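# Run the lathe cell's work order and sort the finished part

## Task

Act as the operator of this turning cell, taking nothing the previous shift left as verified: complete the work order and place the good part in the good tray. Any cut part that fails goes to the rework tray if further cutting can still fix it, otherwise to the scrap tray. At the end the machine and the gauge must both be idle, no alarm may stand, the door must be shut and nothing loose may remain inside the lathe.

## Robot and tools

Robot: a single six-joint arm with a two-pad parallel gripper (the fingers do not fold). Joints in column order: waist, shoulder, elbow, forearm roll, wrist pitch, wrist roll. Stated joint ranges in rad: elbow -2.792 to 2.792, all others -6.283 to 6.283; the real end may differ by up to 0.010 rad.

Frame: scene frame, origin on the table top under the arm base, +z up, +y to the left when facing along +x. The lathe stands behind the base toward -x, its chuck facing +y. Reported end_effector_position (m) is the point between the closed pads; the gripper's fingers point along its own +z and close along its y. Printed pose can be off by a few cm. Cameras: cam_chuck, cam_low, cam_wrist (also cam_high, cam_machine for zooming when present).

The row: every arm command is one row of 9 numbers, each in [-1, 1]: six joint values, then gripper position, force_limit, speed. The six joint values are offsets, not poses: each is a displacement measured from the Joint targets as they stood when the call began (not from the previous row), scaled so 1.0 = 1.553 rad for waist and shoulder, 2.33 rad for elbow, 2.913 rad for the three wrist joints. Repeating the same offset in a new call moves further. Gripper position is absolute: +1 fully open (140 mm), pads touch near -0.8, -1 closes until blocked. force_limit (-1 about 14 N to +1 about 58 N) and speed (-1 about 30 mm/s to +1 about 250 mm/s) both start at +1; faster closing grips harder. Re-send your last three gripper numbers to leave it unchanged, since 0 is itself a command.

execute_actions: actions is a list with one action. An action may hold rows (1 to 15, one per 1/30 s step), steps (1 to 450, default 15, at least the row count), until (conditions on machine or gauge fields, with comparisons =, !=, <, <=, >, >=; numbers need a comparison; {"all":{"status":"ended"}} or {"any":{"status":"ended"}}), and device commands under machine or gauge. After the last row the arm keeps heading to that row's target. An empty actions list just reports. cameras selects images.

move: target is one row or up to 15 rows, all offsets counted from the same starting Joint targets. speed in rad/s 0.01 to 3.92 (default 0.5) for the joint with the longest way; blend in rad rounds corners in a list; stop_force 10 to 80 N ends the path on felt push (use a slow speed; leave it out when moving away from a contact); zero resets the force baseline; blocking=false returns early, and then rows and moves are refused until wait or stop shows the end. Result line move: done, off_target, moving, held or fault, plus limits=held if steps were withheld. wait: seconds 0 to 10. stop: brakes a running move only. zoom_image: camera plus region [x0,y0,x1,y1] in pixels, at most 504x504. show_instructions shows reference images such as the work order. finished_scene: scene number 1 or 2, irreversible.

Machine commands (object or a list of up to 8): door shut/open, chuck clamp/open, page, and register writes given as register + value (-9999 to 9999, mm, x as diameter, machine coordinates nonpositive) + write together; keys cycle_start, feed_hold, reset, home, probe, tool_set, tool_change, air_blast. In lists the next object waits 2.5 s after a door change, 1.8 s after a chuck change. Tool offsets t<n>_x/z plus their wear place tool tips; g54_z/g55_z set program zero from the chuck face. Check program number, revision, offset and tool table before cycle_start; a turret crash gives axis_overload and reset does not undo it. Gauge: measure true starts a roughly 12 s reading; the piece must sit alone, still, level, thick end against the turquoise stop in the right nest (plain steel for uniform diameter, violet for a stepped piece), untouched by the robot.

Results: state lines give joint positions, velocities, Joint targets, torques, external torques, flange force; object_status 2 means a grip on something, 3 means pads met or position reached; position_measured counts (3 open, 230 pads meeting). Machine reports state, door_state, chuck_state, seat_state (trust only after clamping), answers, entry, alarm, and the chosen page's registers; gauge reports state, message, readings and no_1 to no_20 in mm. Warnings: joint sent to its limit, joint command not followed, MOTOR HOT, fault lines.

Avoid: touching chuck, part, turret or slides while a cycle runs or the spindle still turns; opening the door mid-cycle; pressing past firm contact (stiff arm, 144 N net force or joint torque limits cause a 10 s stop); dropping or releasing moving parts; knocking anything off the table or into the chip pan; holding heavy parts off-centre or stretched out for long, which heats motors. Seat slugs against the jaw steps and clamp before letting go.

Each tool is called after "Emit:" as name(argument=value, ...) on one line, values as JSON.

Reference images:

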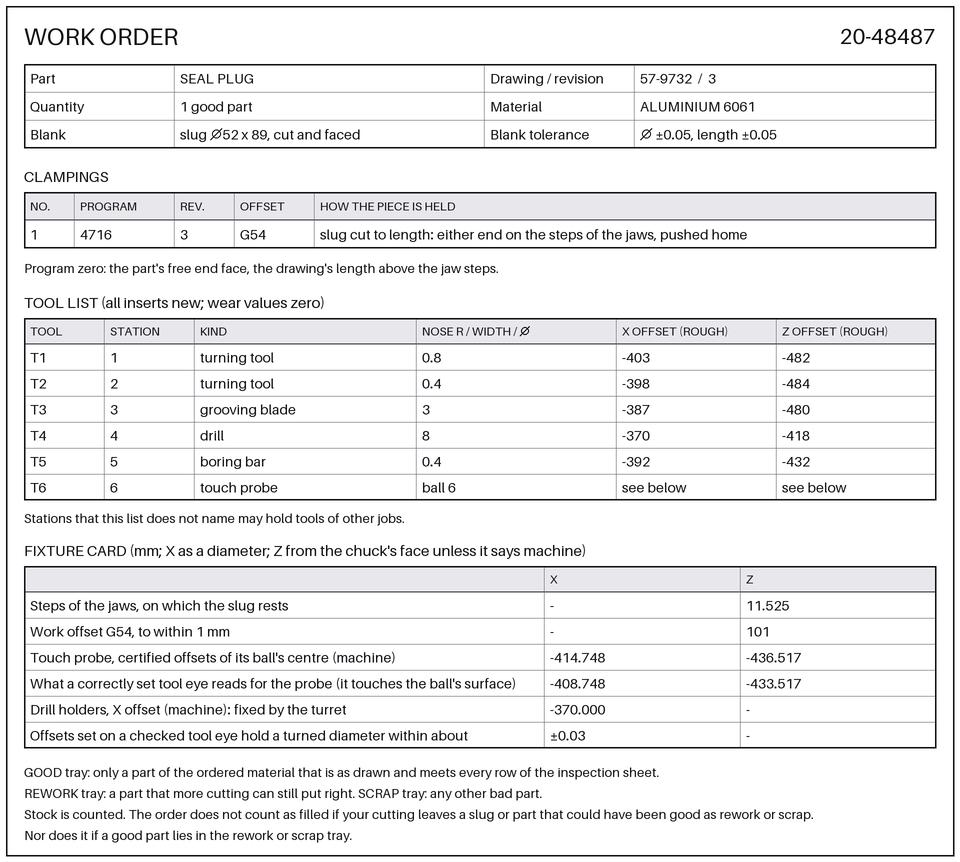

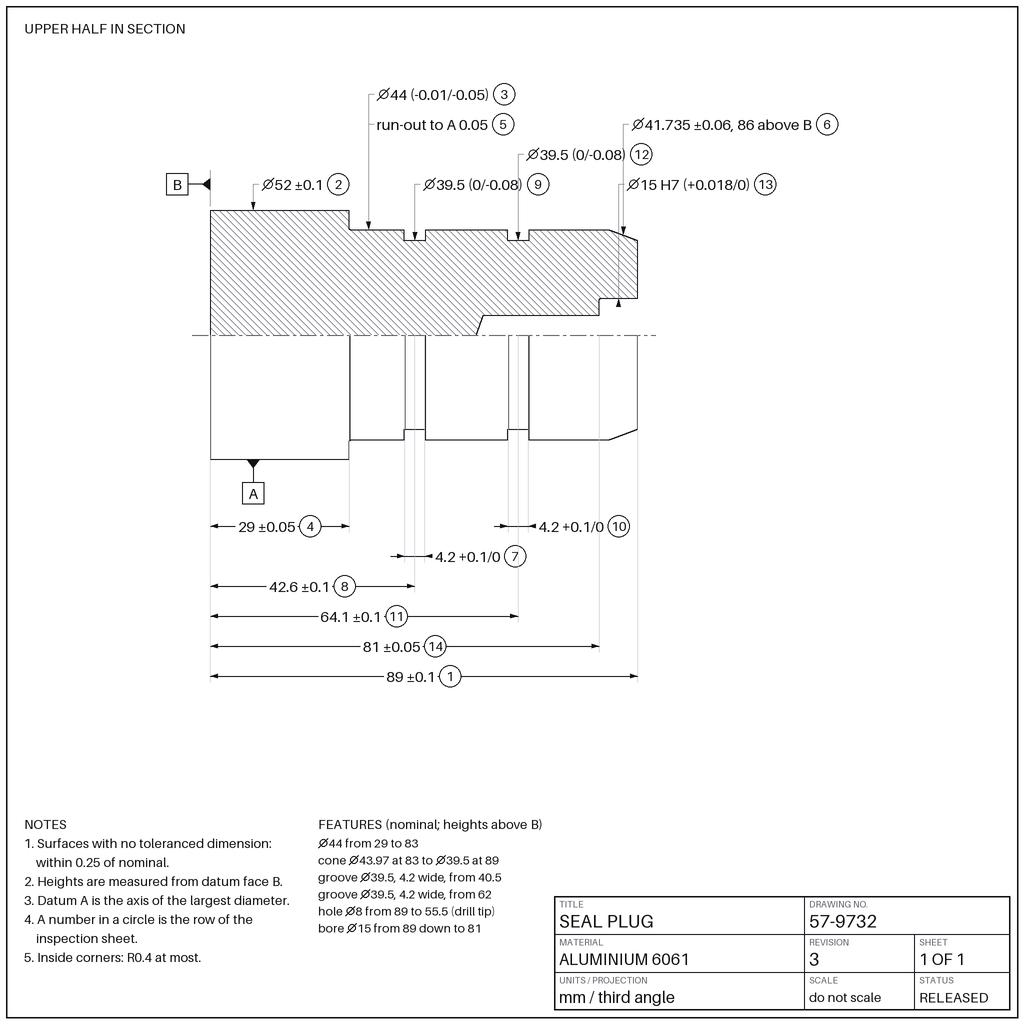

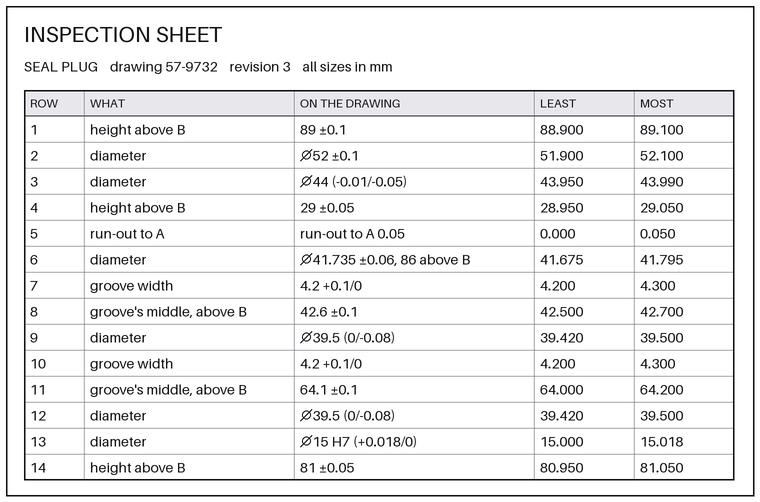

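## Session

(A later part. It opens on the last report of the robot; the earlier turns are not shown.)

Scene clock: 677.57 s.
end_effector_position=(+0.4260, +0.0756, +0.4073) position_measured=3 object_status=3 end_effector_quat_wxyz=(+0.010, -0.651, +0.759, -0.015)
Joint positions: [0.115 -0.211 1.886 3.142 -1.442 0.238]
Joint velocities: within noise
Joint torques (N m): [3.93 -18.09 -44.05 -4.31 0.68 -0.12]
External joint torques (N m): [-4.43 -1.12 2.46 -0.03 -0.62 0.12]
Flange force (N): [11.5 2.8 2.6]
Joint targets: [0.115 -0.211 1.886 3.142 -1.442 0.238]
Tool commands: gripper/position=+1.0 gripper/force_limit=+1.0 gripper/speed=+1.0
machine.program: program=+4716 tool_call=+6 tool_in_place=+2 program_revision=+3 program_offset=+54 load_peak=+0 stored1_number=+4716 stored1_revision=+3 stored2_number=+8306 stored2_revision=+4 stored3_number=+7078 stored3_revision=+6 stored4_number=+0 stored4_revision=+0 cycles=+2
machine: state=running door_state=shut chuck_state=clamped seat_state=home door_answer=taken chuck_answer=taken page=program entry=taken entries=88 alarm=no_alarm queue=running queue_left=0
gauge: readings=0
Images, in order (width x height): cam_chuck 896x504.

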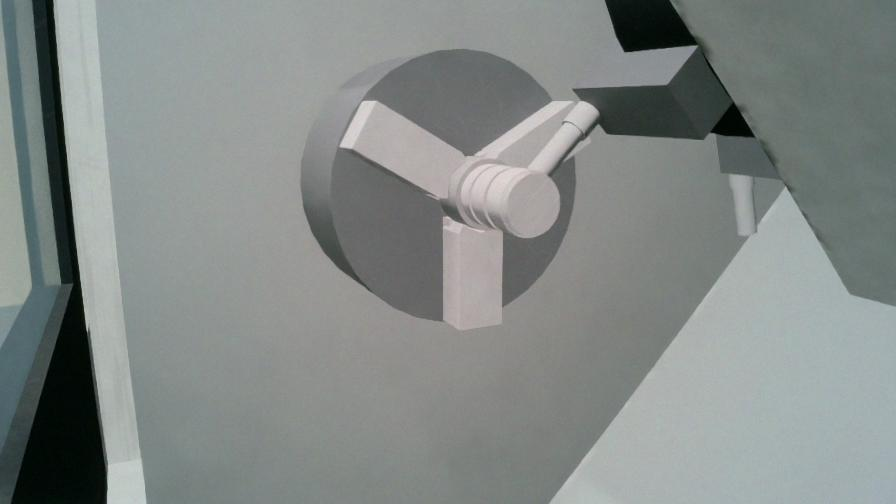

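Emit:
wait(seconds=8, cameras=[])

Emit:
wait(seconds=4, cameras=["cam_chuck"])

Scene clock: 698.67 s.
end_effector_position=(+0.4260, +0.0756, +0.4073) position_measured=3 object_status=3 end_effector_quat_wxyz=(+0.010, -0.651, +0.759, -0.015)
Joint positions: [0.115 -0.211 1.886 3.142 -1.442 0.238]
Joint velocities: within noise
Joint torques (N m): [4.14 -18 -44.06 -4.36 0.69 -0.09]
External joint torques (N m): [-4.54 -1.24 2.48 0.01 -0.62 0.09]
Flange force (N): [11.9 2.9 2.6]
Joint targets: [0.115 -0.211 1.886 3.142 -1.442 0.238]
Tool commands: gripper/position=+1.0 gripper/force_limit=+1.0 gripper/speed=+1.0
machine.program: program=+4716 tool_call=+6 tool_in_place=+3 program_revision=+3 program_offset=+54 load_peak=+0 stored1_number=+4716 stored1_revision=+3 stored2_number=+8306 stored2_revision=+4 stored3_number=+7078 stored3_revision=+6 stored4_number=+0 stored4_revision=+0 cycles=+2
machine: state=running door_state=shut chuck_state=clamped seat_state=home door_answer=taken chuck_answer=taken page=program entry=taken entries=88 alarm=no_alarm queue=running queue_left=0
gauge: readings=0
wait: 8.00 s
No camera images: "cameras" was empty.

Scene clock: 702.67 s.
end_effector_position=(+0.4260, +0.0756, +0.4073) position_measured=3 object_status=3 end_effector_quat_wxyz=(+0.010, -0.651, +0.759, -0.015)
Joint positions: [0.115 -0.211 1.886 3.142 -1.442 0.238]
Joint velocities: within noise
Joint torques (N m): [3.94 -17.96 -44 -4.34 0.7 -0.13]
External joint torques (N m): [-4.49 -1.3 2.31 -0.02 -0.63 0.13]
Flange force (N): [11.7 2.8 2.3]
Joint targets: [0.115 -0.211 1.886 3.142 -1.442 0.238]
Tool commands: gripper/position=+1.0 gripper/force_limit=+1.0 gripper/speed=+1.0
machine.program: program=+4716 tool_call=+6 tool_in_place=+3 program_revision=+3 program_offset=+54 load_peak=+0 stored1_number=+4716 stored1_revision=+3 stored2_number=+8306 stored2_revision=+4 stored3_number=+7078 stored3_revision=+6 stored4_number=+0 stored4_revision=+0 cycles=+2
machine: state=running door_state=shut chuck_state=clamped seat_state=home door_answer=taken chuck_answer=taken page=program entry=taken entries=88 alarm=no_alarm queue=running queue_left=0
gauge: readings=0
wait: 4.00 s
Images, in order (width x height): cam_chuck 896x504.

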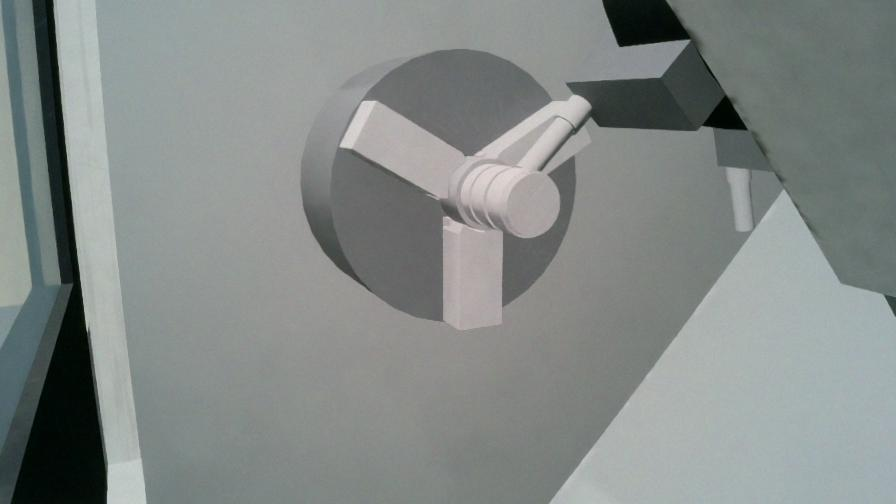

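Emit:
execute_actions(actions=[{"machine":{"reset":true},"steps":120,"until":{"machine":{"state":["!=","busy"]}}}], cameras=[])

Emit:
execute_actions(actions=[{"steps":120,"until":{"machine":{"state":["!=","busy"]}}}], cameras=["cam_chuck"])

Emit:
execute_actions(actions=[{"machine":[{"home":true},{"tool_change":true},{"register":"probe_z","value":46.3,"write":true},{"page":"measuring"},{"probe":true}],"steps":450,"until":{"machine":{"queue":"done","state":["!=","busy"]}}}], cameras=["cam_chuck"])

Scene clock: 710.77 s.
end_effector_position=(+0.4260, +0.0756, +0.4073) position_measured=3 object_status=3 end_effector_quat_wxyz=(+0.010, -0.651, +0.759, -0.015)
Joint positions: [0.115 -0.211 1.886 3.142 -1.442 0.238]
Joint velocities: within noise
Joint torques (N m): [4.14 -17.97 -44.01 -4.31 0.66 -0.1]
External joint torques (N m): [-4.57 -1.36 2.33 -0.04 -0.59 0.1]
Flange force (N): [12.0 2.9 2.4]
Joint targets: [0.115 -0.211 1.886 3.142 -1.442 0.238]
Tool commands: gripper/position=+1.0 gripper/force_limit=+1.0 gripper/speed=+1.0
machine.program: program=+4716 tool_call=+6 tool_in_place=+3 program_revision=+3 program_offset=+54 load_peak=+0 stored1_number=+4716 stored1_revision=+3 stored2_number=+8306 stored2_revision=+4 stored3_number=+7078 stored3_revision=+6 stored4_number=+0 stored4_revision=+0 cycles=+2
machine: state=busy door_state=shut chuck_state=clamped seat_state=home door_answer=taken chuck_answer=taken page=program entry=taken entries=89 alarm=no_alarm queue=done queue_left=0
gauge: readings=0
No camera images: "cameras" was empty.

Scene clock: 711.50 s.
end_effector_position=(+0.4260, +0.0756, +0.4073) position_measured=3 object_status=3 end_effector_quat_wxyz=(+0.010, -0.651, +0.759, -0.015)
Joint positions: [0.115 -0.211 1.886 3.142 -1.442 0.238]
Joint velocities: within noise
Joint torques (N m): [4.38 -18.07 -44.02 -4.32 0.7 -0.12]
External joint torques (N m): [-4.87 -1.17 2.44 -0.04 -0.63 0.12]
Flange force (N): [12.5 2.6 2.6]
Joint targets: [0.115 -0.211 1.886 3.142 -1.442 0.238]
Tool commands: gripper/position=+1.0 gripper/force_limit=+1.0 gripper/speed=+1.0
machine.program: program=+4716 tool_call=+6 tool_in_place=+3 program_revision=+3 program_offset=+54 load_peak=+0 stored1_number=+4716 stored1_revision=+3 stored2_number=+8306 stored2_revision=+4 stored3_number=+7078 stored3_revision=+6 stored4_number=+0 stored4_revision=+0 cycles=+2
machine: state=idle door_state=shut chuck_state=clamped seat_state=home door_answer=taken chuck_answer=taken page=program entry=taken entries=89 alarm=no_alarm queue=done queue_left=0
gauge: readings=0
Images, in order (width x height): cam_chuck 896x504.

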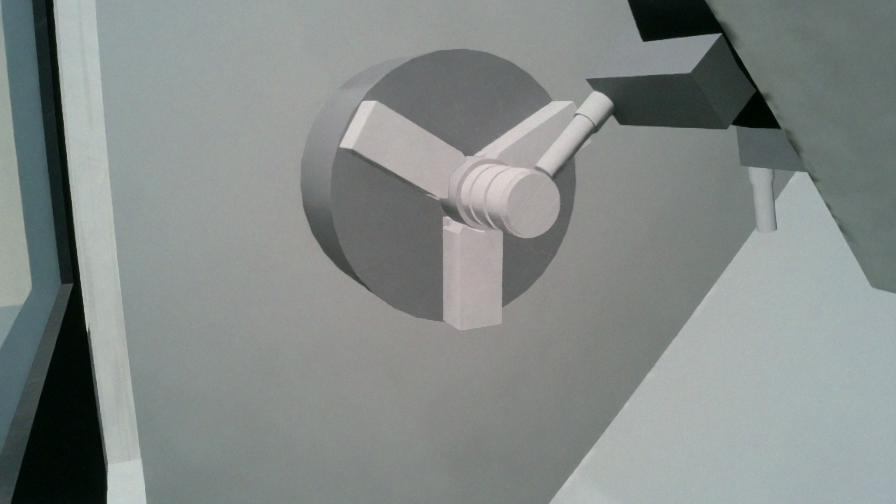

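Scene clock: 725.17 s.
end_effector_position=(+0.4260, +0.0756, +0.4073) position_measured=3 object_status=3 end_effector_quat_wxyz=(+0.010, -0.651, +0.759, -0.015)
Joint positions: [0.115 -0.211 1.886 3.142 -1.442 0.238]
Joint velocities: within noise
Joint torques (N m): [4.02 -17.98 -44.01 -4.34 0.69 -0.13]
External joint torques (N m): [-4.59 -1.37 2.15 -0.05 -0.62 0.13]
Flange force (N): [11.9 2.7 2.1]
Joint targets: [0.115 -0.211 1.886 3.142 -1.442 0.238]
Tool commands: gripper/position=+1.0 gripper/force_limit=+1.0 gripper/speed=+1.0
machine.measuring: probe_x=+64.000 probe_z=+46.300 probe_move_x=-24.000 probe_move_z=+0.000 probe_radius=+2.992 eye_x=+56.447 eye_z=+153.679 probe_touched=+1 probe_found_x=+43.968 probe_found_z=+46.300 set_x=+0.000 set_z=-417.630
machine: state=idle door_state=shut chuck_state=clamped seat_state=home door_answer=taken chuck_answer=taken page=measuring entry=taken entries=93 alarm=no_alarm queue=done queue_left=0
gauge: readings=0
Images, in order (width x height): cam_chuck 896x504.

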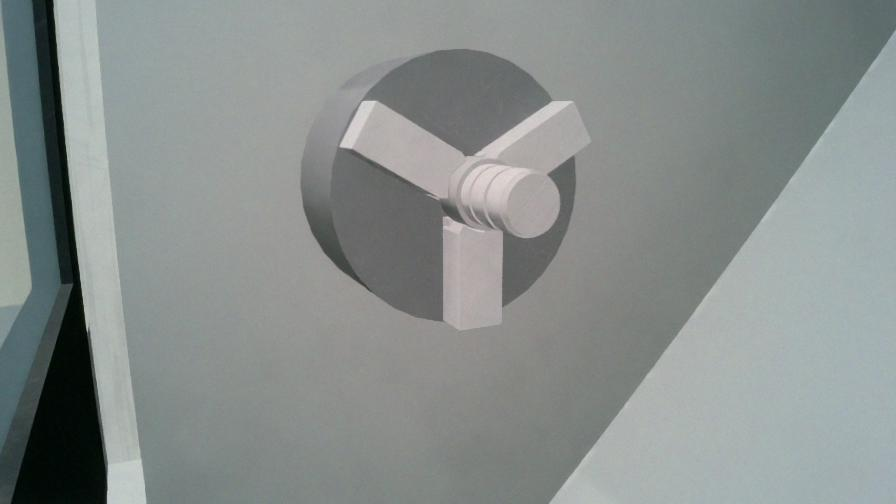

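Emit:
execute_actions(actions=[{"machine":[{"register":"t3_x","value":-386.658,"write":true},{"register":"t5_x_wear","value":0,"write":true},{"register":"t5_z_wear","value":0,"write":true},{"home":true},{"page":"tools"},{"door":"open"}],"rows":[[0,0,0,0,0,0,0.0,1,-1]],"steps":30}], cameras=[])

Emit:
move(target=[-0.9433,-0.0612,0.091,0.0055,0.0299,0.712,0.0,1,-1], speed=1.0, cameras=["cam_wrist","cam_chuck"])

Scene clock: 785.60 s.
end_effector_position=(+0.4260, +0.0756, +0.4073) position_measured=129 object_status=0 end_effector_quat_wxyz=(+0.010, -0.651, +0.759, -0.015)
Joint positions: [0.115 -0.211 1.886 3.142 -1.442 0.238]
Joint velocities: within noise
Joint torques (N m): [4.1 -17.93 -44.06 -4.28 0.68 -0.13]
External joint torques (N m): [-4.6 -1.37 2.43 -0.07 -0.61 0.13]
Flange force (N): [12.0 3.0 2.5]
Joint targets: [0.115 -0.211 1.886 3.142 -1.442 0.238]
machine.tools: t1_x=-402.952 t1_x_wear=+0.000 t1_z=-481.577 t1_z_wear=+0.000 t1_radius=+0.800 t1_station=+1.000 t2_x=-397.812 t2_x_wear=+0.000 t2_z=-484.275 t2_z_wear=+0.000 t2_radius=+0.400 t2_station=+2.000 t3_x=-386.658 t3_x_wear=+0.000 t3_z=-479.577 t3_z_wear=+0.000 t3_radius=+0.000 t3_station=+3.000 t4_x=-370.000 t4_x_wear=+0.000 t4_z=-417.627 t4_z_wear=+0.000 t4_radius=+0.000 t4_station=+4.000 t5_x=-391.812 t5_x_wear=+0.000 t5_z=-431.568 t5_z_wear=+0.000 t5_radius=+0.400 t5_station=+5.000 t6_x=-414.748 t6_x_wear=+0.000 t6_z=-436.517 t6_z_wear=+0.000 t6_radius=+3.000 t6_station=+6.000
machine: state=idle door_state=open chuck_state=clamped seat_state=home door_answer=taken chuck_answer=taken page=tools entry=taken entries=97 alarm=no_alarm queue=running queue_left=0
gauge: readings=0
No camera images: "cameras" was empty.

Scene clock: 788.20 s.
end_effector_position=(+0.1032, -0.3392, +0.3296) position_measured=129 object_status=3 end_effector_quat_wxyz=(+0.008, +0.874, +0.486, +0.010)
Joint positions: [-1.35 -0.306 2.098 3.158 -1.355 2.312]
Joint velocities: within noise
Joint torques (N m): [4.29 -7.47 -43.12 -4.07 0.62 -0.17]
External joint torques (N m): [-4.48 -0.94 2.31 -0.03 -0.64 0.18]
Flange force (N): [-4.9 -12.5 1.8]
Joint targets: [-1.350 -0.306 2.098 3.158 -1.355 2.312]
machine.tools: t1_x=-402.952 t1_x_wear=+0.000 t1_z=-481.577 t1_z_wear=+0.000 t1_radius=+0.800 t1_station=+1.000 t2_x=-397.812 t2_x_wear=+0.000 t2_z=-484.275 t2_z_wear=+0.000 t2_radius=+0.400 t2_station=+2.000 t3_x=-386.658 t3_x_wear=+0.000 t3_z=-479.577 t3_z_wear=+0.000 t3_radius=+0.000 t3_station=+3.000 t4_x=-370.000 t4_x_wear=+0.000 t4_z=-417.627 t4_z_wear=+0.000 t4_radius=+0.000 t4_station=+4.000 t5_x=-391.812 t5_x_wear=+0.000 t5_z=-431.568 t5_z_wear=+0.000 t5_radius=+0.400 t5_station=+5.000 t6_x=-414.748 t6_x_wear=+0.000 t6_z=-436.517 t6_z_wear=+0.000 t6_radius=+3.000 t6_station=+6.000
machine: state=idle door_state=open chuck_state=clamped seat_state=home door_answer=taken chuck_answer=taken page=tools entry=taken entries=97 alarm=no_alarm queue=done queue_left=0
gauge: readings=0
move: done
camera_calibration:
cam_wrist: T_world_to_cam=[[0.85656, -0.51604, 0.00254674, -0.252033], [-0.486265, -0.805466, 0.338778, -0.334359], [-0.172772, -0.291422, -0.940863, 0.37461], [0, 0, 0, 1]] pos_world=[0.118016, -0.290205, 0.466372]
Images, in order (width x height): cam_chuck 896x504, cam_wrist 896x504.

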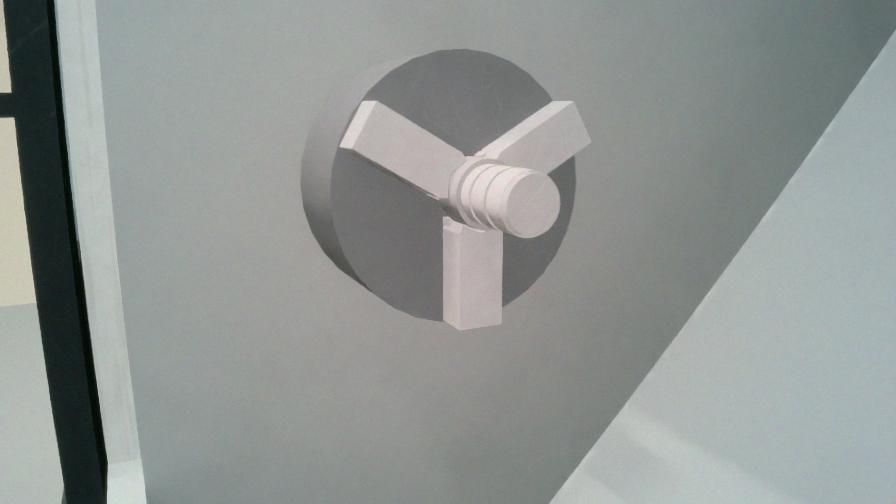

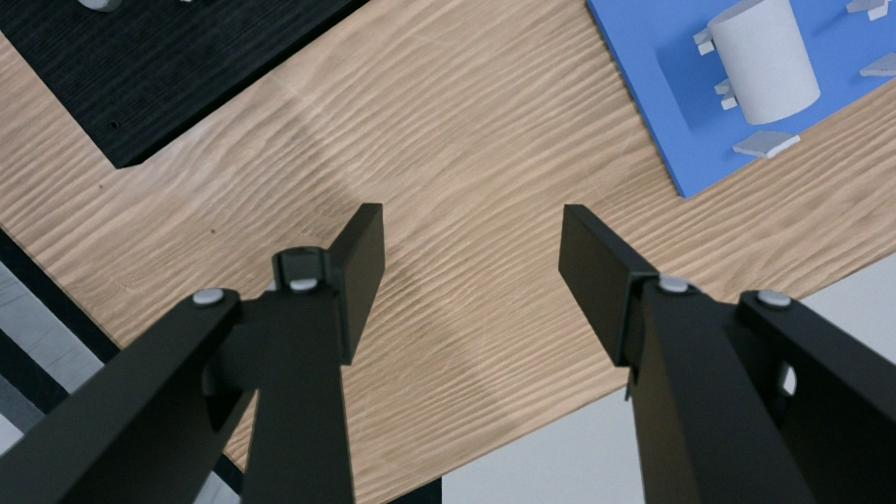

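Emit:
move(target=[[-0.7019,0.0019,0,0,0,0,0.0,1,-1],[-0.7019,-0.0464,0.1605,-0.7415,0.1795,0,0.0,1,-1],[-0.9768,0.0786,0.1697,-0.9644,0.1977,0.1926,0.0,1,-1]], speed=[1.0,1.2,0.5], cameras=["cam_wrist","cam_chuck"])

Scene clock: 806.60 s.
end_effector_position=(-0.6193, -0.1008, +0.4192) position_measured=129 object_status=3 end_effector_quat_wxyz=(+0.500, -0.500, -0.501, +0.500)
Joint positions: [-2.868 -0.184 2.493 0.349 -0.779 2.873]
Joint velocities: within noise
Joint torques (N m): [4.61 -15.41 -36.57 2.31 -2.15 -0.13]
External joint torques (N m): [-4.25 -0.68 1.91 0.1 -0.52 0.08]
Flange force (N): [14.4 2.5 -0.4]
Joint targets: [-2.868 -0.184 2.493 0.349 -0.779 2.873]
machine.tools: t1_x=-402.952 t1_x_wear=+0.000 t1_z=-481.577 t1_z_wear=+0.000 t1_radius=+0.800 t1_station=+1.000 t2_x=-397.812 t2_x_wear=+0.000 t2_z=-484.275 t2_z_wear=+0.000 t2_radius=+0.400 t2_station=+2.000 t3_x=-386.658 t3_x_wear=+0.000 t3_z=-479.577 t3_z_wear=+0.000 t3_radius=+0.000 t3_station=+3.000 t4_x=-370.000 t4_x_wear=+0.000 t4_z=-417.627 t4_z_wear=+0.000 t4_radius=+0.000 t4_station=+4.000 t5_x=-391.812 t5_x_wear=+0.000 t5_z=-431.568 t5_z_wear=+0.000 t5_radius=+0.400 t5_station=+5.000 t6_x=-414.748 t6_x_wear=+0.000 t6_z=-436.517 t6_z_wear=+0.000 t6_radius=+3.000 t6_station=+6.000
machine: state=idle door_state=open chuck_state=clamped seat_state=home door_answer=taken chuck_answer=taken page=tools entry=taken entries=97 alarm=no_alarm queue=done queue_left=0
gauge: readings=0
move: done
camera_calibration:
cam_wrist: T_world_to_cam=[[-0.0198997, 0.0132225, -0.999715, 0.420439], [0.347347, -0.937538, -0.0193142, 0.129022], [-0.937525, -0.347632, 0.0140639, -0.476061], [0, 0, 0, 1]] pos_world=[-0.482768, -0.0500908, 0.429506]
Images, in order (width x height): cam_chuck 896x504, cam_wrist 896x504.

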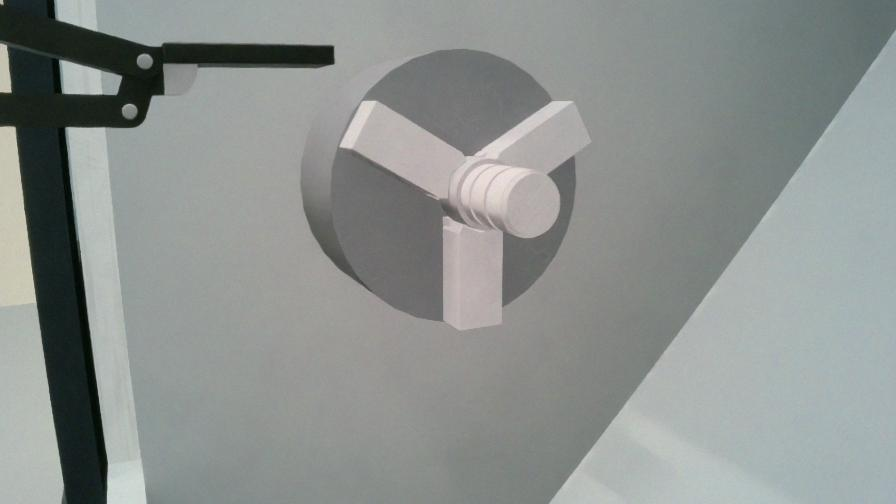

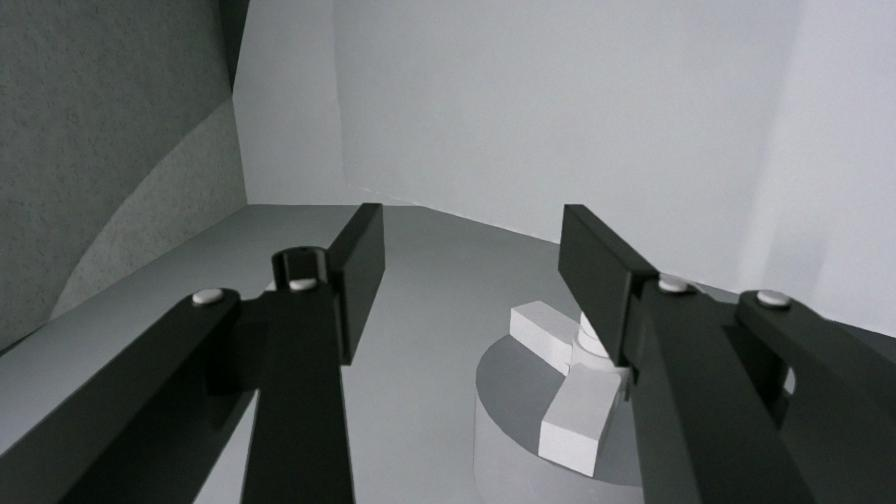

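Emit:
move(target=[0.0032,0.311,-0.0837,-0.0216,-0.0944,0.0378,0.0,1,-1], speed=0.4, cameras=["cam_wrist","cam_chuck"])

Scene clock: 816.13 s.
end_effector_position=(-0.7844, -0.1459, +0.2991) position_measured=129 object_status=3 end_effector_quat_wxyz=(+0.500, -0.500, -0.500, +0.500)
Joint positions: [-2.863 0.299 2.298 0.286 -1.054 2.983]
Joint velocities: within noise
Joint torques (N m): [5.61 -53.32 -26.96 1.61 -2.18 -0.16]
External joint torques (N m): [-4.73 -2.67 1.87 0.09 -0.53 0.11]
Flange force (N): [11.6 -2.8 -4.0]
Joint targets: [-2.863 0.299 2.298 0.286 -1.054 2.983]
machine.tools: t1_x=-402.952 t1_x_wear=+0.000 t1_z=-481.577 t1_z_wear=+0.000 t1_radius=+0.800 t1_station=+1.000 t2_x=-397.812 t2_x_wear=+0.000 t2_z=-484.275 t2_z_wear=+0.000 t2_radius=+0.400 t2_station=+2.000 t3_x=-386.658 t3_x_wear=+0.000 t3_z=-479.577 t3_z_wear=+0.000 t3_radius=+0.000 t3_station=+3.000 t4_x=-370.000 t4_x_wear=+0.000 t4_z=-417.627 t4_z_wear=+0.000 t4_radius=+0.000 t4_station=+4.000 t5_x=-391.812 t5_x_wear=+0.000 t5_z=-431.568 t5_z_wear=+0.000 t5_radius=+0.400 t5_station=+5.000 t6_x=-414.748 t6_x_wear=+0.000 t6_z=-436.517 t6_z_wear=+0.000 t6_radius=+3.000 t6_station=+6.000
machine: state=idle door_state=open chuck_state=clamped seat_state=home door_answer=taken chuck_answer=taken page=tools entry=taken entries=97 alarm=no_alarm queue=done queue_left=0
gauge: readings=0
move: done
camera_calibration:
cam_wrist: T_world_to_cam=[[-0.0198959, 0.0120543, -0.999729, 0.297481], [0.347261, -0.937592, -0.018216, 0.1414], [-0.937557, -0.34753, 0.0144682, -0.645064], [0, 0, 0, 1]] pos_world=[-0.647969, -0.0951894, 0.309309]
Images, in order (width x height): cam_chuck 896x504, cam_wrist 896x504.

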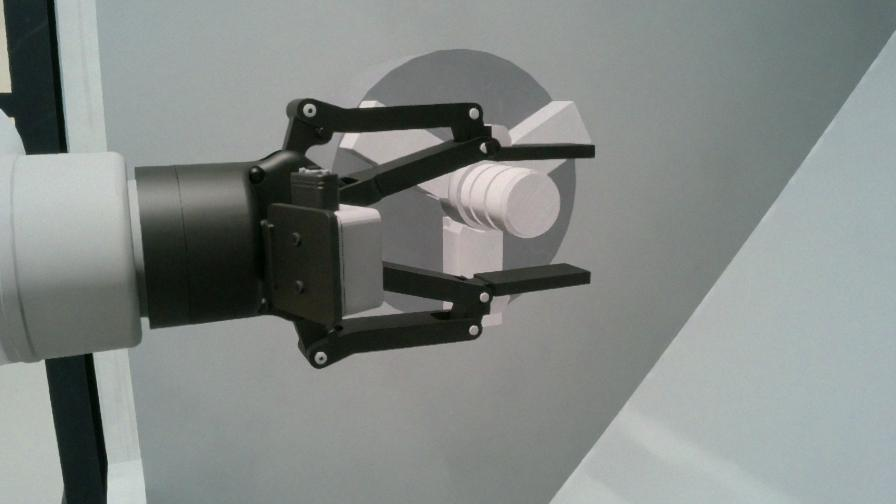

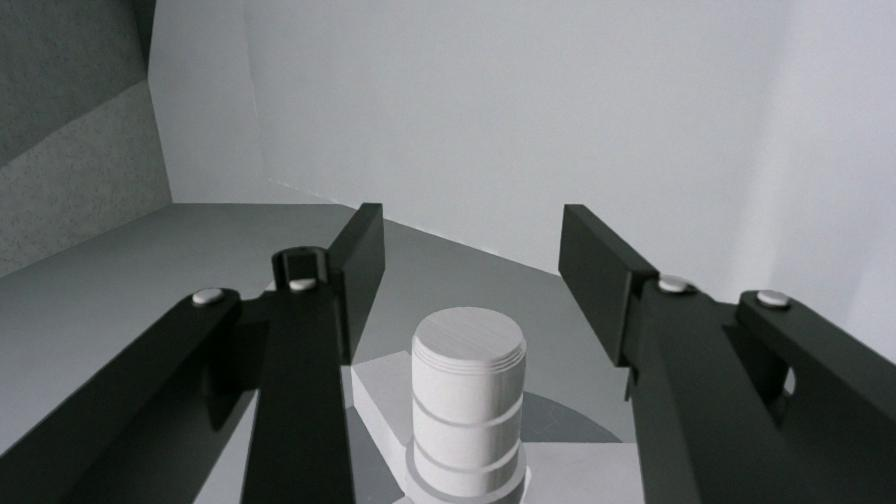

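Emit:
move(target=[0.0541,0.0109,-0.0116,0.0333,-0.0021,-0.0179,0.0,1,-1], speed=0.06, stop_force=12, cameras=["cam_wrist","cam_chuck"])

Scene clock: 827.27 s.
end_effector_position=(-0.7843, -0.1878, +0.2997) position_measured=129 object_status=3 end_effector_quat_wxyz=(+0.500, -0.500, -0.500, +0.500)
Joint positions: [-2.779 0.316 2.271 0.383 -1.06 2.931]
Joint velocities: within noise
Joint torques (N m): [5.78 -56.05 -29.17 1.81 -2.15 -0.16]
External joint torques (N m): [-4.91 -2.14 3.42 -0.27 -0.54 0.11]
Flange force (N): [13.6 -0.9 -4.9]
Joint targets: [-2.779 0.316 2.271 0.383 -1.060 2.931]
machine.tools: t1_x=-402.952 t1_x_wear=+0.000 t1_z=-481.577 t1_z_wear=+0.000 t1_radius=+0.800 t1_station=+1.000 t2_x=-397.812 t2_x_wear=+0.000 t2_z=-484.275 t2_z_wear=+0.000 t2_radius=+0.400 t2_station=+2.000 t3_x=-386.658 t3_x_wear=+0.000 t3_z=-479.577 t3_z_wear=+0.000 t3_radius=+0.000 t3_station=+3.000 t4_x=-370.000 t4_x_wear=+0.000 t4_z=-417.627 t4_z_wear=+0.000 t4_radius=+0.000 t4_station=+4.000 t5_x=-391.812 t5_x_wear=+0.000 t5_z=-431.568 t5_z_wear=+0.000 t5_radius=+0.400 t5_station=+5.000 t6_x=-414.748 t6_x_wear=+0.000 t6_z=-436.517 t6_z_wear=+0.000 t6_radius=+3.000 t6_station=+6.000
machine: state=idle door_state=open chuck_state=clamped seat_state=home door_answer=taken chuck_answer=taken page=tools entry=taken entries=97 alarm=no_alarm queue=done queue_left=0
gauge: readings=0
move: done
camera_calibration:
cam_wrist: T_world_to_cam=[[-0.021021, 0.0128187, -0.999697, 0.29785], [0.346941, -0.937688, -0.0193188, 0.102114], [-0.937651, -0.347242, 0.0152638, -0.659842], [0, 0, 0, 1]] pos_world=[-0.647868, -0.137191, 0.309804]
Images, in order (width x height): cam_chuck 896x504, cam_wrist 896x504.

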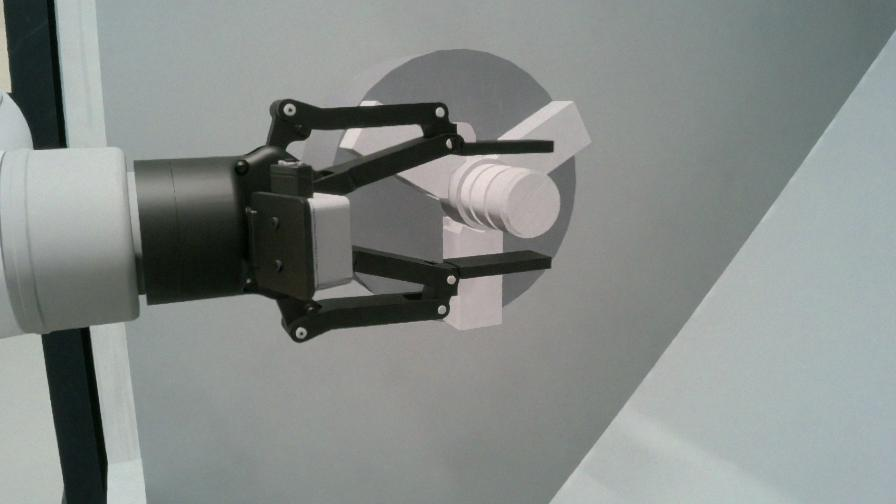

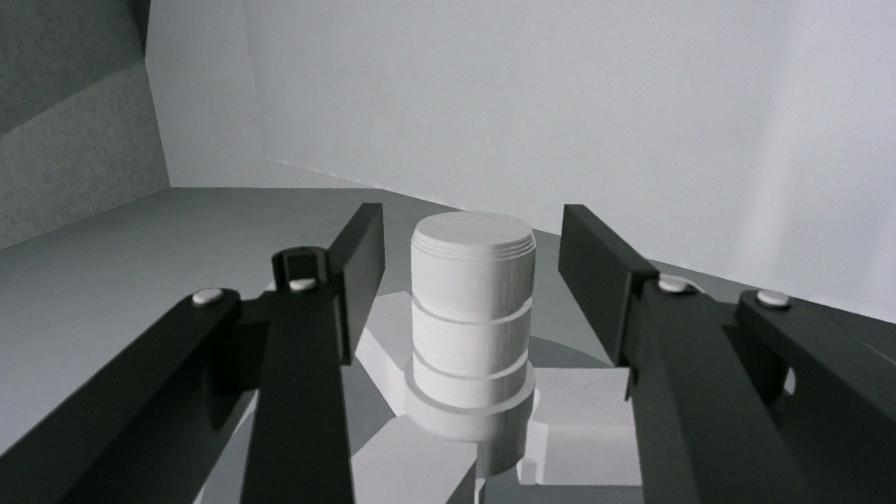

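Emit:
execute_actions(actions=[{"rows":[[0,0,0,0,0,0,-1,1,-1]],"steps":45}], cameras=["cam_chuck"])

Scene clock: 835.17 s.
end_effector_position=(-0.7843, -0.1878, +0.2998) position_measured=167 object_status=2 end_effector_quat_wxyz=(+0.500, -0.500, -0.500, +0.500)
Joint positions: [-2.779 0.316 2.271 0.383 -1.06 2.931]
Joint velocities: within noise
Joint torques (N m): [2.51 -43.58 -35.89 1.02 2.27 -0.34]
External joint torques (N m): [-1.4 -14.79 10.02 0.51 -4.97 0.29]
Flange force (N): [15.2 -12.1 -35.1]
Joint targets: [-2.779 0.316 2.271 0.383 -1.060 2.931]
machine.tools: t1_x=-402.952 t1_x_wear=+0.000 t1_z=-481.577 t1_z_wear=+0.000 t1_radius=+0.800 t1_station=+1.000 t2_x=-397.812 t2_x_wear=+0.000 t2_z=-484.275 t2_z_wear=+0.000 t2_radius=+0.400 t2_station=+2.000 t3_x=-386.658 t3_x_wear=+0.000 t3_z=-479.577 t3_z_wear=+0.000 t3_radius=+0.000 t3_station=+3.000 t4_x=-370.000 t4_x_wear=+0.000 t4_z=-417.627 t4_z_wear=+0.000 t4_radius=+0.000 t4_station=+4.000 t5_x=-391.812 t5_x_wear=+0.000 t5_z=-431.568 t5_z_wear=+0.000 t5_radius=+0.400 t5_station=+5.000 t6_x=-414.748 t6_x_wear=+0.000 t6_z=-436.517 t6_z_wear=+0.000 t6_radius=+3.000 t6_station=+6.000
machine: state=idle door_state=open chuck_state=clamped seat_state=home door_answer=taken chuck_answer=taken page=tools entry=taken entries=97 alarm=no_alarm queue=done queue_left=0
gauge: readings=0
Images, in order (width x height): cam_chuck 896x504.

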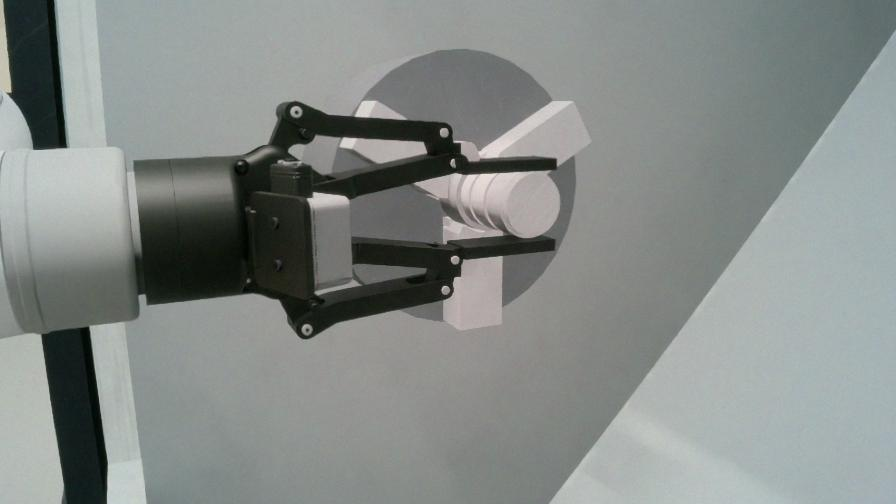

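Emit:
execute_actions(actions=[{"machine":{"chuck":"open"},"steps":75,"until":{"machine":{"chuck_state":"open"}}}], cameras=["cam_chuck"])

Emit:
move(target=[-0.0541,-0.0109,0.0116,-0.0333,0.0021,0.0179,-1,1,-1], speed=0.06, cameras=["cam_wrist","cam_chuck"])

Scene clock: 846.40 s.
end_effector_position=(-0.7843, -0.1878, +0.2997) position_measured=167 object_status=2 end_effector_quat_wxyz=(+0.500, -0.500, -0.500, +0.500)
Joint positions: [-2.779 0.316 2.271 0.383 -1.06 2.931]
Joint velocities: within noise
Joint torques (N m): [6.61 -58.95 -30.55 1.03 -3.53 -0.04]
External joint torques (N m): [-5.64 0.66 4.63 0.5 0.83 -0.01]
Flange force (N): [12.9 1.4 -3.1]
Joint targets: [-2.779 0.316 2.271 0.383 -1.060 2.931]
Tool commands: gripper/position=-1.0 gripper/force_limit=+1.0 gripper/speed=-1.0
machine.tools: t1_x=-402.952 t1_x_wear=+0.000 t1_z=-481.577 t1_z_wear=+0.000 t1_radius=+0.800 t1_station=+1.000 t2_x=-397.812 t2_x_wear=+0.000 t2_z=-484.275 t2_z_wear=+0.000 t2_radius=+0.400 t2_station=+2.000 t3_x=-386.658 t3_x_wear=+0.000 t3_z=-479.577 t3_z_wear=+0.000 t3_radius=+0.000 t3_station=+3.000 t4_x=-370.000 t4_x_wear=+0.000 t4_z=-417.627 t4_z_wear=+0.000 t4_radius=+0.000 t4_station=+4.000 t5_x=-391.812 t5_x_wear=+0.000 t5_z=-431.568 t5_z_wear=+0.000 t5_radius=+0.400 t5_station=+5.000 t6_x=-414.748 t6_x_wear=+0.000 t6_z=-436.517 t6_z_wear=+0.000 t6_radius=+3.000 t6_station=+6.000
machine: state=idle door_state=open chuck_state=open seat_state=open door_answer=taken chuck_answer=taken page=tools entry=taken entries=97 alarm=no_alarm queue=running queue_left=0
gauge: readings=0
Images, in order (width x height): cam_chuck 896x504.

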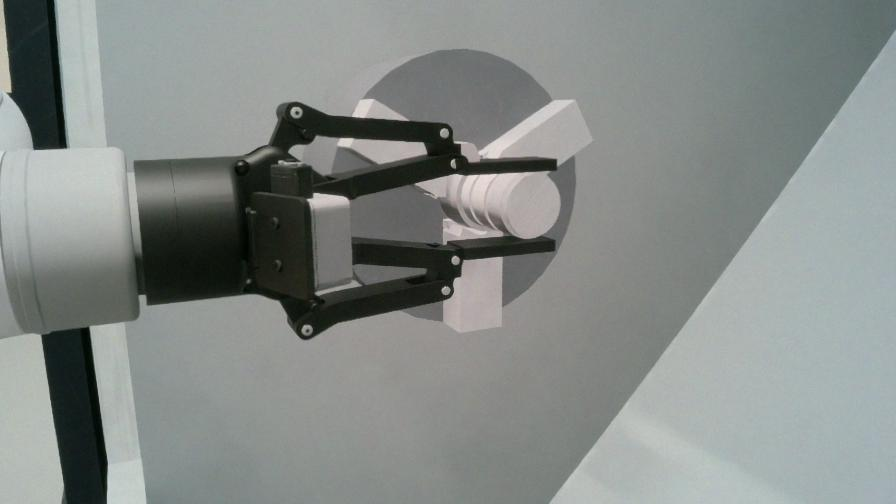

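Scene clock: 848.27 s.
end_effector_position=(-0.7844, -0.1459, +0.2990) position_measured=167 object_status=2 end_effector_quat_wxyz=(+0.499, -0.500, -0.500, +0.500)
Joint positions: [-2.863 0.299 2.298 0.286 -1.054 2.983]
Joint velocities: within noise
Joint torques (N m): [5.56 -57.01 -29.45 1.52 -3.6 -0.01]
External joint torques (N m): [-4.54 0.9 4.2 0.17 0.87 -0.04]
Flange force (N): [11.0 1.6 -3.5]
Joint targets: [-2.863 0.299 2.298 0.286 -1.054 2.983]
machine.tools: t1_x=-402.952 t1_x_wear=+0.000 t1_z=-481.577 t1_z_wear=+0.000 t1_radius=+0.800 t1_station=+1.000 t2_x=-397.812 t2_x_wear=+0.000 t2_z=-484.275 t2_z_wear=+0.000 t2_radius=+0.400 t2_station=+2.000 t3_x=-386.658 t3_x_wear=+0.000 t3_z=-479.577 t3_z_wear=+0.000 t3_radius=+0.000 t3_station=+3.000 t4_x=-370.000 t4_x_wear=+0.000 t4_z=-417.627 t4_z_wear=+0.000 t4_radius=+0.000 t4_station=+4.000 t5_x=-391.812 t5_x_wear=+0.000 t5_z=-431.568 t5_z_wear=+0.000 t5_radius=+0.400 t5_station=+5.000 t6_x=-414.748 t6_x_wear=+0.000 t6_z=-436.517 t6_z_wear=+0.000 t6_radius=+3.000 t6_station=+6.000
machine: state=idle door_state=open chuck_state=open seat_state=open door_answer=taken chuck_answer=taken page=tools entry=taken entries=97 alarm=no_alarm queue=done queue_left=0
gauge: readings=0
move: done
camera_calibration:
cam_wrist: T_world_to_cam=[[-0.019707, 0.0121247, -0.999732, 0.297512], [0.347176, -0.937623, -0.0182151, 0.14134], [-0.937593, -0.347443, 0.0142683, -0.645016], [0, 0, 0, 1]] pos_world=[-0.647969, -0.0951897, 0.30921]
Images, in order (width x height): cam_chuck 896x504, cam_wrist 896x504.

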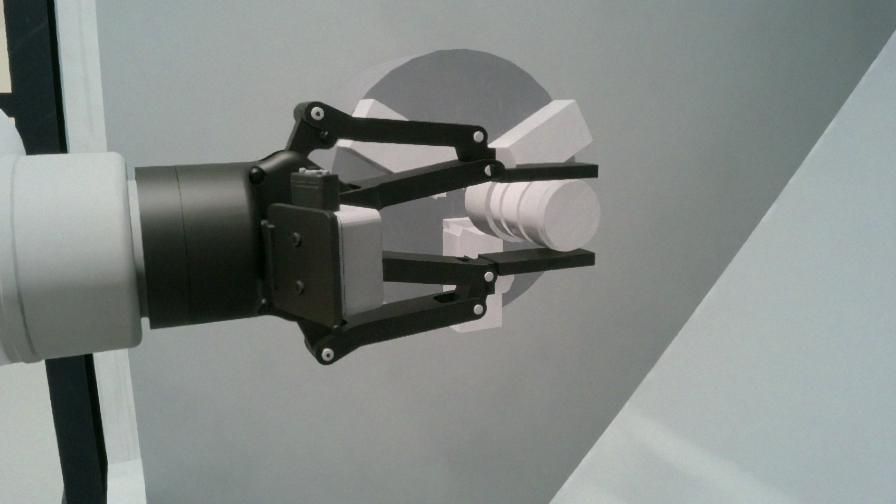

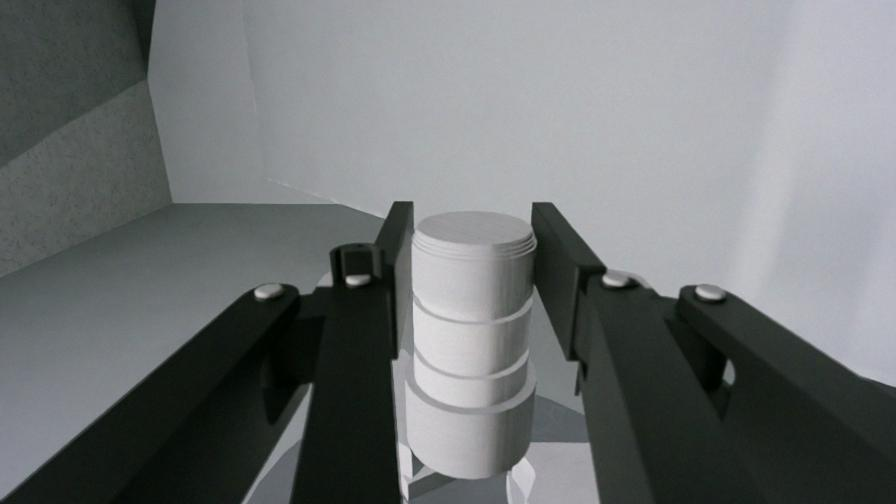

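Emit:
move(target=[[-0.0026,-0.311,0.0839,0.0215,0.0944,-0.0378,-1,1,-1],[0.2724,-0.4359,0.0747,0.2444,0.0762,-0.2303,-1,1,-1],[0.2724,-0.3876,-0.0858,0.9859,-0.1033,-0.2303,-1,1,-1],[0.98,-0.3876,-0.0858,0.9859,-0.1033,-0.2303,-1,1,-1]], speed=[0.4,0.5,1.2,1.0], cameras=["cam_chuck","cam_wrist"])

Scene clock: 861.33 s.
end_effector_position=(+0.1065, -0.3384, +0.3283) position_measured=167 object_status=2 end_effector_quat_wxyz=(+0.006, +0.871, +0.491, +0.010)
Joint positions: [-1.341 -0.303 2.099 3.157 -1.355 2.312]
Joint velocities: within noise
Joint torques (N m): [4.16 -9.01 -45.45 -4.15 0.75 -0.06]
External joint torques (N m): [-4.48 0.38 4.65 0.05 -0.78 0.07]
Flange force (N): [-4.8 -13.1 5.7]
Joint targets: [-1.340 -0.303 2.099 3.157 -1.355 2.312]
machine.tools: t1_x=-402.952 t1_x_wear=+0.000 t1_z=-481.577 t1_z_wear=+0.000 t1_radius=+0.800 t1_station=+1.000 t2_x=-397.812 t2_x_wear=+0.000 t2_z=-484.275 t2_z_wear=+0.000 t2_radius=+0.400 t2_station=+2.000 t3_x=-386.658 t3_x_wear=+0.000 t3_z=-479.577 t3_z_wear=+0.000 t3_radius=+0.000 t3_station=+3.000 t4_x=-370.000 t4_x_wear=+0.000 t4_z=-417.627 t4_z_wear=+0.000 t4_radius=+0.000 t4_station=+4.000 t5_x=-391.812 t5_x_wear=+0.000 t5_z=-431.568 t5_z_wear=+0.000 t5_radius=+0.400 t5_station=+5.000 t6_x=-414.748 t6_x_wear=+0.000 t6_z=-436.517 t6_z_wear=+0.000 t6_radius=+3.000 t6_station=+6.000
machine: state=idle door_state=open chuck_state=open seat_state=open door_answer=taken chuck_answer=taken page=tools entry=taken entries=97 alarm=no_alarm queue=done queue_left=0
gauge: readings=0
move: done
camera_calibration:
cam_wrist: T_world_to_cam=[[0.861437, -0.507865, -0.000203507, -0.251233], [-0.478174, -0.811209, 0.336585, -0.33378], [-0.171105, -0.289849, -0.941653, 0.37474], [0, 0, 0, 1]] pos_world=[0.120936, -0.28974, 0.465169]
Images, in order (width x height): cam_chuck 896x504, cam_wrist 896x504.

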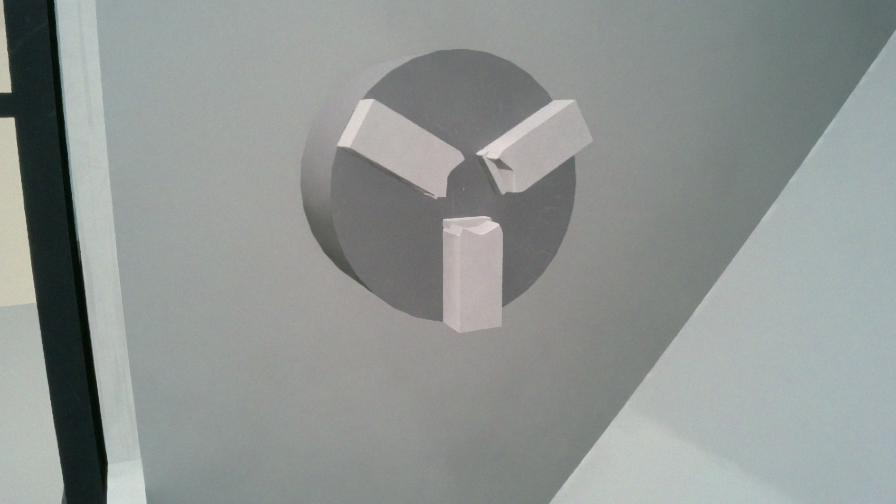

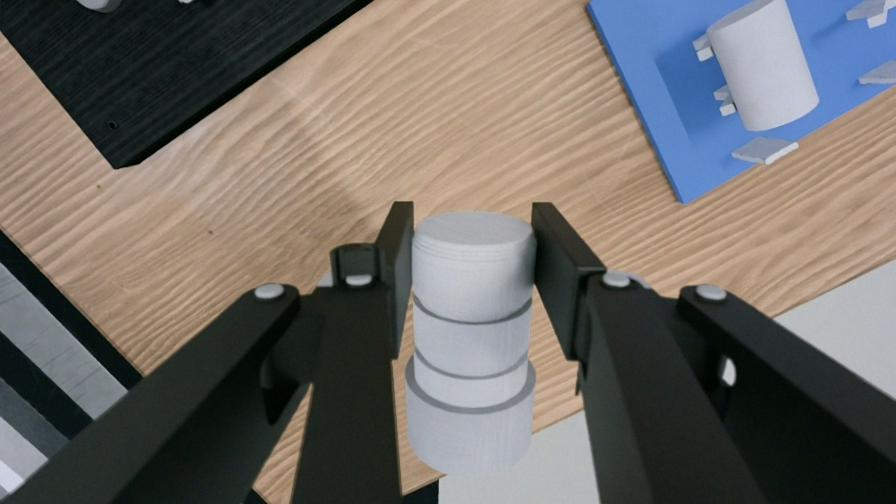

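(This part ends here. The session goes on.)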